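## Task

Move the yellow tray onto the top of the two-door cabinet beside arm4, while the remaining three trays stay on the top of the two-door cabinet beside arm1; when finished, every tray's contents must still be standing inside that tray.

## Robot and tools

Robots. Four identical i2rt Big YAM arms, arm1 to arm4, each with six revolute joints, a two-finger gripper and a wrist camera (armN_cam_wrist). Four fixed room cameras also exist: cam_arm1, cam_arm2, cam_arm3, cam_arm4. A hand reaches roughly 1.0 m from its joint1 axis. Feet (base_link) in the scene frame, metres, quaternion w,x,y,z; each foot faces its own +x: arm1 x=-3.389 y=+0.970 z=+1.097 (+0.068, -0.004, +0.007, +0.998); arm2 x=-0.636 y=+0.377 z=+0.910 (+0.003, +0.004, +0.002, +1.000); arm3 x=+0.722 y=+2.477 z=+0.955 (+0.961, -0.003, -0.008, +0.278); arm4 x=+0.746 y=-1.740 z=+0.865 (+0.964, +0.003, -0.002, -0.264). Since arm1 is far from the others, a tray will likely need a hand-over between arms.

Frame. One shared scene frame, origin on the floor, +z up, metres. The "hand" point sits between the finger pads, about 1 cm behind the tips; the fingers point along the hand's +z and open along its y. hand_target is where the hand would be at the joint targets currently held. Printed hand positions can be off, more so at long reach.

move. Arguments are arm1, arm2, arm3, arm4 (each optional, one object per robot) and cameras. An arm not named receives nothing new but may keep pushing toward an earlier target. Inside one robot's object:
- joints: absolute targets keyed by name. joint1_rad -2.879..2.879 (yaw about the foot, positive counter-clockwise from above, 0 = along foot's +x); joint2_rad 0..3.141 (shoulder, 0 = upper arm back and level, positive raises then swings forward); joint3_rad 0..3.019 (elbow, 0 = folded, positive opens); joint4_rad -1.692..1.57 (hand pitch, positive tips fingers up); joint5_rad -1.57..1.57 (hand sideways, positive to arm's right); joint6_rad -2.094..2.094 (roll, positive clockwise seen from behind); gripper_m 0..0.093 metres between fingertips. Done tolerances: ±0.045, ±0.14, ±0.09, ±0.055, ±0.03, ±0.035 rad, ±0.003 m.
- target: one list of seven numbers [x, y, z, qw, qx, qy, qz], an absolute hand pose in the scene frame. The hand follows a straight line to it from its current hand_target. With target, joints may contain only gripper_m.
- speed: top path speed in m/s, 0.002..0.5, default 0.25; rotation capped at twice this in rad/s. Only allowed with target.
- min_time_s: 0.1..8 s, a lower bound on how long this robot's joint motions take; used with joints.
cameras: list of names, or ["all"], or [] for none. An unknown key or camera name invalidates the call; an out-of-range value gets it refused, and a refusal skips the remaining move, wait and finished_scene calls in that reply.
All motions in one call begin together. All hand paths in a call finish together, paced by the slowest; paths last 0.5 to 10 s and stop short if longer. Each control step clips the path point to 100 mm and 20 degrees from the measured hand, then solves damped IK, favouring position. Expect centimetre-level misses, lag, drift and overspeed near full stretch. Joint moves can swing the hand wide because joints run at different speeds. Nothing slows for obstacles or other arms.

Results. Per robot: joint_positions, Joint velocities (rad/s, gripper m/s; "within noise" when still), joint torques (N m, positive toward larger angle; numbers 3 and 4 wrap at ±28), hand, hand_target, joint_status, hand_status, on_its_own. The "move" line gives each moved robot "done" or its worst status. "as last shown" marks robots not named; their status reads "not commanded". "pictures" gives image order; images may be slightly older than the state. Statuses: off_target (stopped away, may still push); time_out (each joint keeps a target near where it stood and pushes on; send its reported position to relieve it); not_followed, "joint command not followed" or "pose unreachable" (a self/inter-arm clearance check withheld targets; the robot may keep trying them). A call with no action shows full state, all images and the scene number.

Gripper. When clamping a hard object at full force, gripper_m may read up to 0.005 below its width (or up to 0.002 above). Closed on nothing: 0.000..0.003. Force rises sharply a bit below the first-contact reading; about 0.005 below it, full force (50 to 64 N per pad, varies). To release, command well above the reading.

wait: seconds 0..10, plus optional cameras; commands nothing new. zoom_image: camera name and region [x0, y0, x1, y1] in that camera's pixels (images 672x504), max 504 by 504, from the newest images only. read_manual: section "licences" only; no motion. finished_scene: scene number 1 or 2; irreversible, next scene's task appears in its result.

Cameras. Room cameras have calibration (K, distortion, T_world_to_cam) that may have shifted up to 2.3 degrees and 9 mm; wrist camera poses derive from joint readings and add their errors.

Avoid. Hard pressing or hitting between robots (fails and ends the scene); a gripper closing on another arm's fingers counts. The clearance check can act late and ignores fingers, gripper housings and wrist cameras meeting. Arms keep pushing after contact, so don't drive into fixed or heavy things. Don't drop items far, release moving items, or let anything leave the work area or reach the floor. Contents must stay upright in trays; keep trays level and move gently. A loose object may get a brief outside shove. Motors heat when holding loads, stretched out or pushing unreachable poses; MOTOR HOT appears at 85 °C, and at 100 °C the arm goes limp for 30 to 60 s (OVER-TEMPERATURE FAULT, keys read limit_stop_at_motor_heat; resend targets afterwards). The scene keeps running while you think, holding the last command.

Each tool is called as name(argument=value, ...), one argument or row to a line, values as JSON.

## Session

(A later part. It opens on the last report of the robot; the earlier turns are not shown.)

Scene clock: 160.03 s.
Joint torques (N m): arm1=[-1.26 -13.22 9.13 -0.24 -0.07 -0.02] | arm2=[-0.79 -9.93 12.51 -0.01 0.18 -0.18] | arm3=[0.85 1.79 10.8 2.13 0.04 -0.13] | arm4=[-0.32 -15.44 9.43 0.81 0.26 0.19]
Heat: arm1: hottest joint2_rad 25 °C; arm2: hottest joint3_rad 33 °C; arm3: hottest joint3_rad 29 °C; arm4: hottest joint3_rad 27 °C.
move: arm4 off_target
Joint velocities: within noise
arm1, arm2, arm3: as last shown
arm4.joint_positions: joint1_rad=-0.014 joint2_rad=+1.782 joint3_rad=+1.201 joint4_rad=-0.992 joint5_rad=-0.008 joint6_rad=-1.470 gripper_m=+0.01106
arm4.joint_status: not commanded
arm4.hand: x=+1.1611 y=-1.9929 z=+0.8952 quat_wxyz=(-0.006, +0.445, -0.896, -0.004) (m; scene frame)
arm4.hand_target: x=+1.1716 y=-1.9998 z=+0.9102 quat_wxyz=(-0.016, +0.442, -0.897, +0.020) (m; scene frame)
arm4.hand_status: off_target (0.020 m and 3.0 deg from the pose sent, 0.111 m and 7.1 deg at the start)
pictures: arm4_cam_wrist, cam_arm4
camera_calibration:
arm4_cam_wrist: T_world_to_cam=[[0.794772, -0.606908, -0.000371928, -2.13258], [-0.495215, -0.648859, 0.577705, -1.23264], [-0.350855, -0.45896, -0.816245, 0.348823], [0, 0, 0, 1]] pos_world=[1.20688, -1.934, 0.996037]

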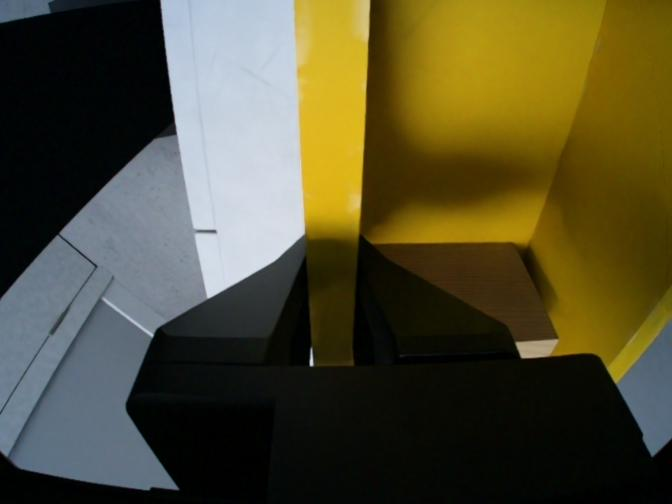

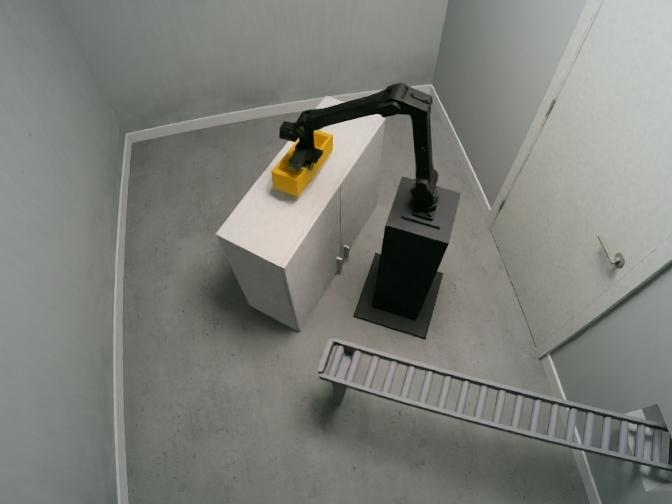

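move(
  arm4={"target":[1.172,-2.0,0.87,-0.016,0.442,-0.897,0.02],"speed":0.1},
  cameras=["cam_arm4"],
)

zoom_image(
  camera="cam_arm4",
  region=[250, 100, 370, 220],
)

Scene clock: 162.73 s.
Joint torques (N m): arm1=[-1.26 -13.22 9.11 -0.24 -0.07 -0.02] | arm2=[-0.79 -9.93 12.51 -0.01 0.17 -0.18] | arm3=[0.79 1.79 10.81 2.17 0.05 -0.11] | arm4=[-0.38 -15.44 8.73 0.83 0.26 0.19]
Heat: arm1: hottest joint2_rad 25 °C; arm2: hottest joint3_rad 34 °C; arm3: hottest joint3_rad 29 °C; arm4: hottest joint3_rad 27 °C.
move: arm4 off_target
Joint velocities: within noise
arm1, arm2, arm3: as last shown
arm4.joint_positions: joint1_rad=-0.014 joint2_rad=+1.837 joint3_rad=+1.163 joint4_rad=-0.894 joint5_rad=-0.008 joint6_rad=-1.470 gripper_m=+0.01106
arm4.joint_status: not commanded
arm4.hand: x=+1.1610 y=-1.9925 z=+0.8575 quat_wxyz=(-0.007, +0.445, -0.896, -0.002) (m; scene frame)
arm4.hand_target: x=+1.1717 y=-1.9998 z=+0.8701 quat_wxyz=(-0.016, +0.442, -0.897, +0.020) (m; scene frame)
arm4.hand_status: off_target (0.018 m and 2.7 deg from the pose sent, 0.028 m and 3.0 deg at the start)
pictures: cam_arm4

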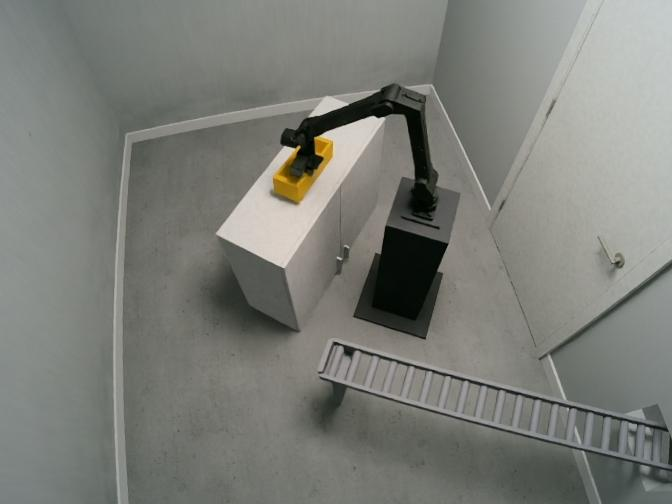

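Scaled by 4.200 from the camera's 672x504 image, which has a finer 960x720 frame.

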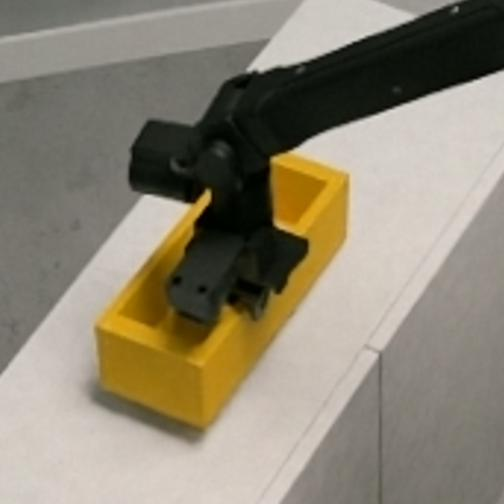

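Small gap left. Lower on.

move(
  arm4={"target":[1.172,-2.0,0.845,-0.016,0.442,-0.897,0.02],"speed":0.06},
  cameras=["cam_arm4"],
)

zoom_image(
  camera="cam_arm4",
  region=[250, 100, 370, 220],
)

Scene clock: 163.97 s.
Joint torques (N m): arm1=[-1.26 -13.16 9.11 -0.25 -0.07 -0.02] | arm2=[-0.79 -9.99 12.49 -0.01 0.17 -0.19] | arm3=[1.08 1.9 10.77 2.15 0.04 -0.12] | arm4=[-0.38 -14.45 7.94 1.11 -0.17 0.13]
Heat: arm1: hottest joint2_rad 25 °C; arm2: hottest joint3_rad 34 °C; arm3: hottest joint3_rad 29 °C; arm4: hottest joint3_rad 27 °C.
move: arm4 done
Joint velocities: within noise
arm1, arm2, arm3: as last shown
arm4.joint_positions: joint1_rad=-0.014 joint2_rad=+1.863 joint3_rad=+1.152 joint4_rad=-0.838 joint5_rad=+0.003 joint6_rad=-1.467 gripper_m=+0.01106
arm4.joint_status: not commanded
arm4.hand: x=+1.1643 y=-1.9967 z=+0.8427 quat_wxyz=(-0.008, +0.443, -0.896, +0.010) (m; scene frame)
arm4.hand_target: x=+1.1719 y=-2.0001 z=+0.8452 quat_wxyz=(-0.016, +0.442, -0.897, +0.020) (m; scene frame)
arm4.hand_status: done (0.009 m and 1.5 deg from the pose sent, 0.018 m and 2.7 deg at the start)
pictures: cam_arm4

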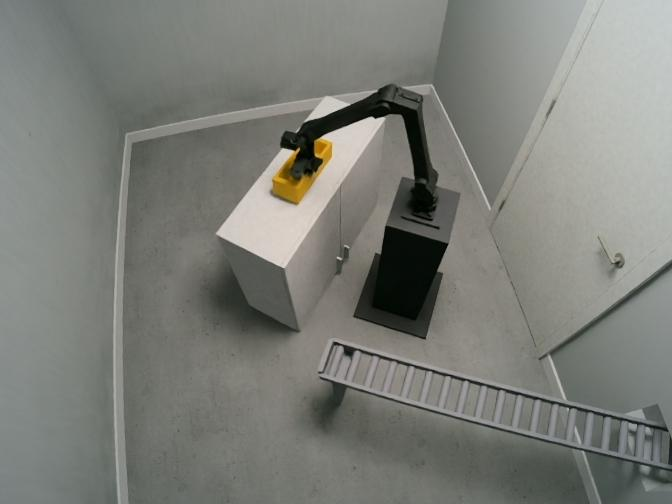

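Scaled by 4.200 from the camera's 672x504 image, which has a finer 960x720 frame.

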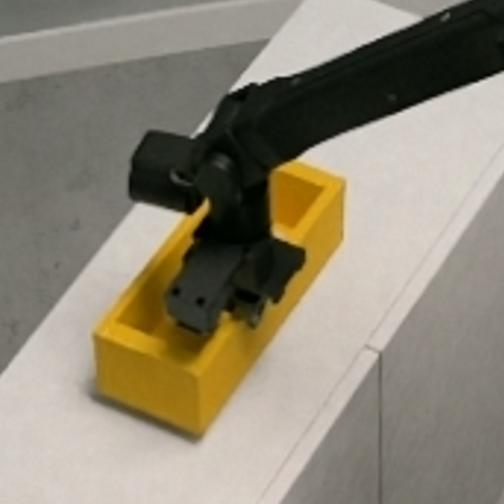

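Touching. One more small lower, then release and lift.

move(
  arm4={"target":[1.173,-2.002,0.83,-0.012,0.442,-0.897,0.018],"speed":0.05},
)

move(
  arm4={"joints":{"gripper_m":0.03}},
  cameras=["cam_arm4","arm4_cam_wrist"],
)

move(
  arm4={"target":[1.165,-1.997,1.0,0,0.442,-0.897,0],"speed":0.2},
  cameras=["cam_arm4","arm4_cam_wrist","cam_arm1"],
)

zoom_image(
  camera="cam_arm4",
  region=[250, 100, 370, 220],
)

Scene clock: 165.40 s.
Joint torques (N m): arm1=[-1.26 -13.22 9.11 -0.24 -0.07 -0.02] | arm2=[-0.85 -9.99 12.51 -0.02 0.18 -0.19] | arm3=[0.85 1.9 10.77 2.14 0.05 -0.12] | arm4=[-0.5 -14.04 8.03 0.99 -0.2 0.11]
Heat: arm1: hottest joint2_rad 25 °C; arm2: hottest joint3_rad 34 °C; arm3: hottest joint3_rad 29 °C; arm4: hottest joint3_rad 27 °C.
move: arm4 done
Joint velocities: within noise
arm1, arm2, arm3: as last shown
arm4.joint_positions: joint1_rad=-0.014 joint2_rad=+1.888 joint3_rad=+1.152 joint4_rad=-0.812 joint5_rad=+0.009 joint6_rad=-1.465 gripper_m=+0.01106
arm4.joint_status: not commanded
arm4.hand: x=+1.1657 y=-1.9987 z=+0.8308 quat_wxyz=(-0.005, +0.442, -0.897, +0.011) (m; scene frame)
arm4.hand_target: x=+1.1730 y=-2.0020 z=+0.8302 quat_wxyz=(-0.012, +0.442, -0.897, +0.018) (m; scene frame)
arm4.hand_status: done (0.008 m and 1.1 deg from the pose sent, 0.016 m and 1.1 deg at the start)
pictures: none

Scene clock: 165.97 s.
Joint torques (N m): arm1=[-1.26 -13.22 9.11 -0.24 -0.07 -0.02] | arm2=[-0.85 -9.93 12.49 -0.01 0.18 -0.18] | arm3=[0.79 1.9 10.78 2.14 0.05 -0.11] | arm4=[0.03 -14.15 8.06 0.65 -0.14 0.12]
Heat: arm1: hottest joint2_rad 25 °C; arm2: hottest joint3_rad 34 °C; arm3: hottest joint3_rad 29 °C; arm4: hottest joint3_rad 27 °C.
move: arm4 done
Joint velocities: within noise
arm1, arm2, arm3: as last shown
arm4.joint_positions: joint1_rad=-0.014 joint2_rad=+1.888 joint3_rad=+1.152 joint4_rad=-0.805 joint5_rad=+0.007 joint6_rad=-1.465 gripper_m=+0.02986
arm4.joint_status: all done
arm4.hand: x=+1.1675 y=-1.9994 z=+0.8309 quat_wxyz=(-0.008, +0.442, -0.897, +0.014) (m; scene frame)
arm4.hand_target: x=+1.1729 y=-2.0020 z=+0.8302 quat_wxyz=(-0.012, +0.442, -0.897, +0.018) (m; scene frame)
arm4.hand_status: not commanded
pictures: arm4_cam_wrist, cam_arm4
camera_calibration:
arm4_cam_wrist: T_world_to_cam=[[0.790943, -0.611015, 0.0326992, -2.1728], [-0.510003, -0.628773, 0.586976, -1.14681], [-0.338091, -0.480942, -0.808943, 0.230625], [0, 0, 0, 1]] pos_world=[1.21166, -1.93778, 0.93076]

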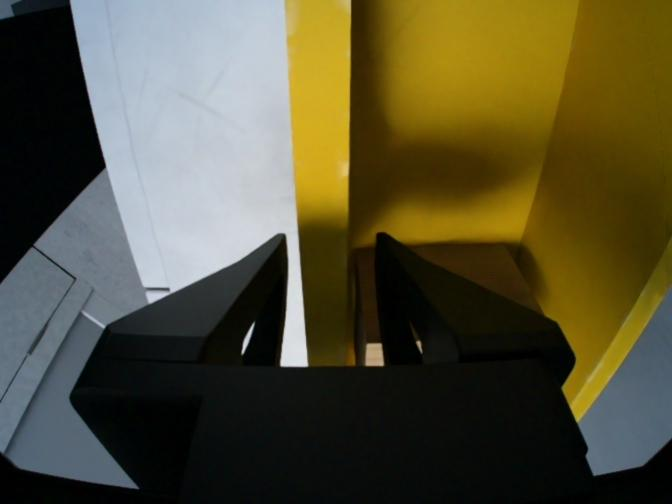

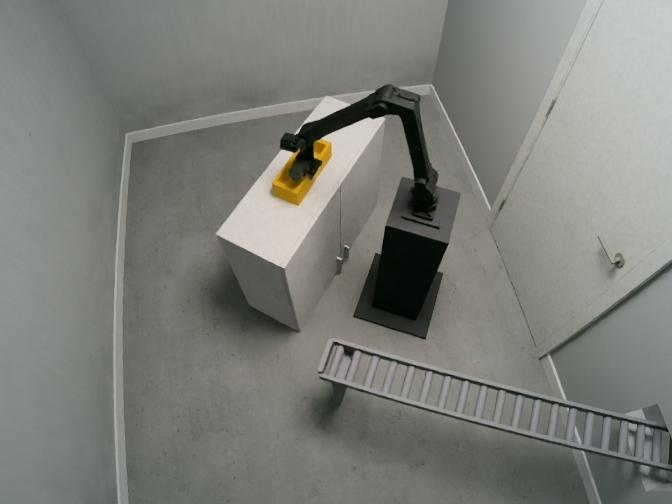

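Scene clock: 167.60 s.
Joint torques (N m): arm1=[-1.26 -13.22 9.11 -0.25 -0.07 -0.02] | arm2=[-0.85 -9.93 12.49 -0.01 0.17 -0.18] | arm3=[0.73 2.02 10.8 2.15 0.05 -0.12] | arm4=[-0.26 -13.1 12.45 -0.2 -0.11 0.14]
Heat: arm1: hottest joint2_rad 25 °C; arm2: hottest joint3_rad 34 °C; arm3: hottest joint3_rad 29 °C; arm4: hottest joint3_rad 27 °C.
move: arm4 off_target
Joint velocities: within noise
arm1.joint_positions: joint1_rad=+1.733 joint2_rad=+2.013 joint3_rad=+1.319 joint4_rad=-0.878 joint5_rad=+0.011 joint6_rad=+1.576 gripper_m=+0.02995
arm1.joint_status: not commanded
arm1.hand: x=-3.3768 y=+0.4310 z=+1.0566 quat_wxyz=(+0.007, +1.000, +0.010, -0.002) (m; scene frame)
arm1.hand_target: x=-3.3850 y=+0.4282 z=+1.0501 quat_wxyz=(+0.000, +1.000, +0.000, +0.000) (m; scene frame)
arm1.hand_status: not commanded
arm2.joint_positions: joint1_rad=+0.767 joint2_rad=+1.407 joint3_rad=+1.262 joint4_rad=-1.490 joint5_rad=-0.004 joint6_rad=+1.287 gripper_m=+0.03495
arm2.joint_status: not commanded
arm2.hand: x=-0.9156 y=+0.1096 z=+1.1255 quat_wxyz=(-0.024, +0.965, -0.260, +0.015) (m; scene frame)
arm2.hand_target: x=-0.9290 y=+0.1010 z=+1.1500 quat_wxyz=(+0.000, +0.966, -0.259, +0.000) (m; scene frame)
arm2.hand_status: not commanded
arm3.joint_positions: joint1_rad=-0.869 joint2_rad=+0.639 joint3_rad=+1.368 joint4_rad=-1.495 joint5_rad=-0.125 joint6_rad=+0.677 gripper_m=+0.09396
arm3.joint_status: not commanded
arm3.hand: x=+0.9311 y=+2.4316 z=+1.4532 quat_wxyz=(-0.381, -0.410, -0.818, -0.131) (m; scene frame)
arm3.hand_target: x=+0.9299 y=+2.4320 z=+1.4659 quat_wxyz=(-0.395, -0.406, -0.813, -0.133) (m; scene frame)
arm3.hand_status: not commanded
arm4.joint_positions: joint1_rad=-0.014 joint2_rad=+1.671 joint3_rad=+1.321 joint4_rad=-1.250 joint5_rad=+0.007 joint6_rad=-1.465 gripper_m=+0.02995
arm4.joint_status: not commanded
arm4.hand: x=+1.1530 y=-1.9917 z=+0.9881 quat_wxyz=(+0.008, +0.442, -0.897, -0.011) (m; scene frame)
arm4.hand_target: x=+1.1645 y=-1.9968 z=+1.0001 quat_wxyz=(+0.000, +0.442, -0.897, +0.000) (m; scene frame)
arm4.hand_status: off_target (0.018 m and 1.5 deg from the pose sent, 0.169 m and 1.8 deg at the start)
pictures: arm4_cam_wrist, cam_arm1, cam_arm4
camera_calibration:
arm4_cam_wrist: T_world_to_cam=[[0.791302, -0.6109, -0.0253517, -2.10458], [-0.480435, -0.646887, 0.592216, -1.31702], [-0.378184, -0.456442, -0.80538, 0.448139], [0, 0, 0, 1]] pos_world=[1.20209, -1.9331, 1.08753]

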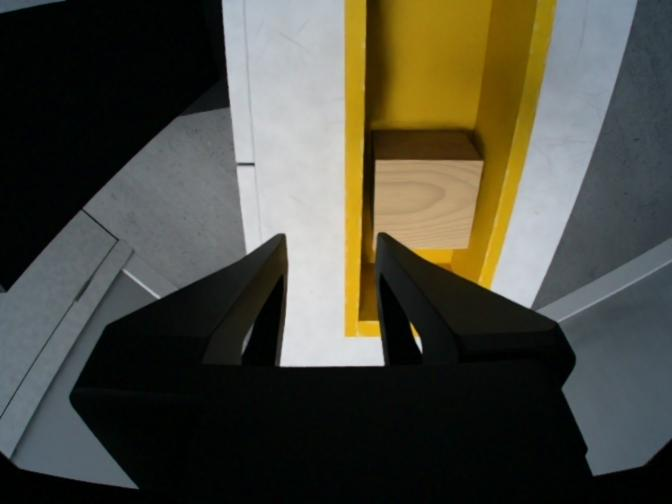

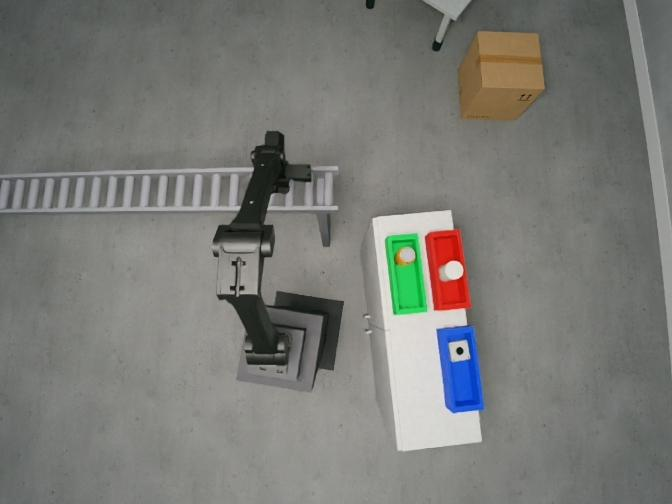

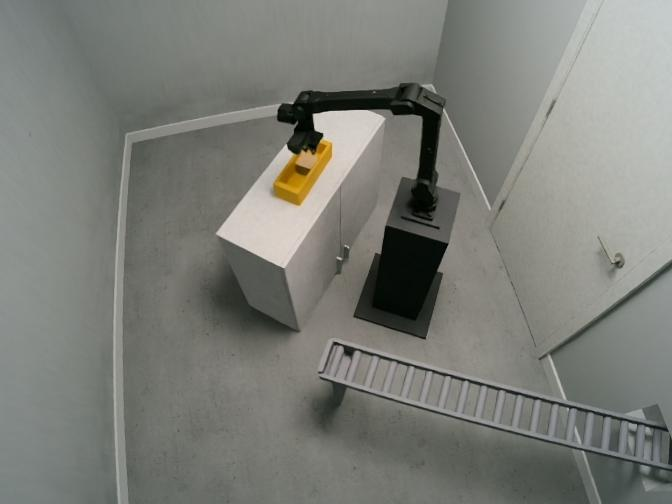

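Scaled by 4.200 from the camera's 672x504 image, which has a finer 960x720 frame.

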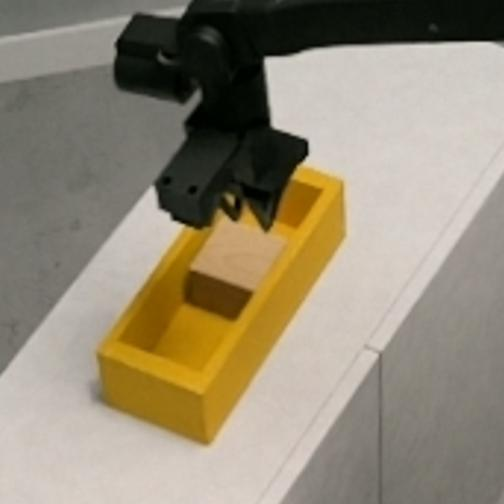

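finished_scene(
  scene=1,
)

The scene is finished: the task was done.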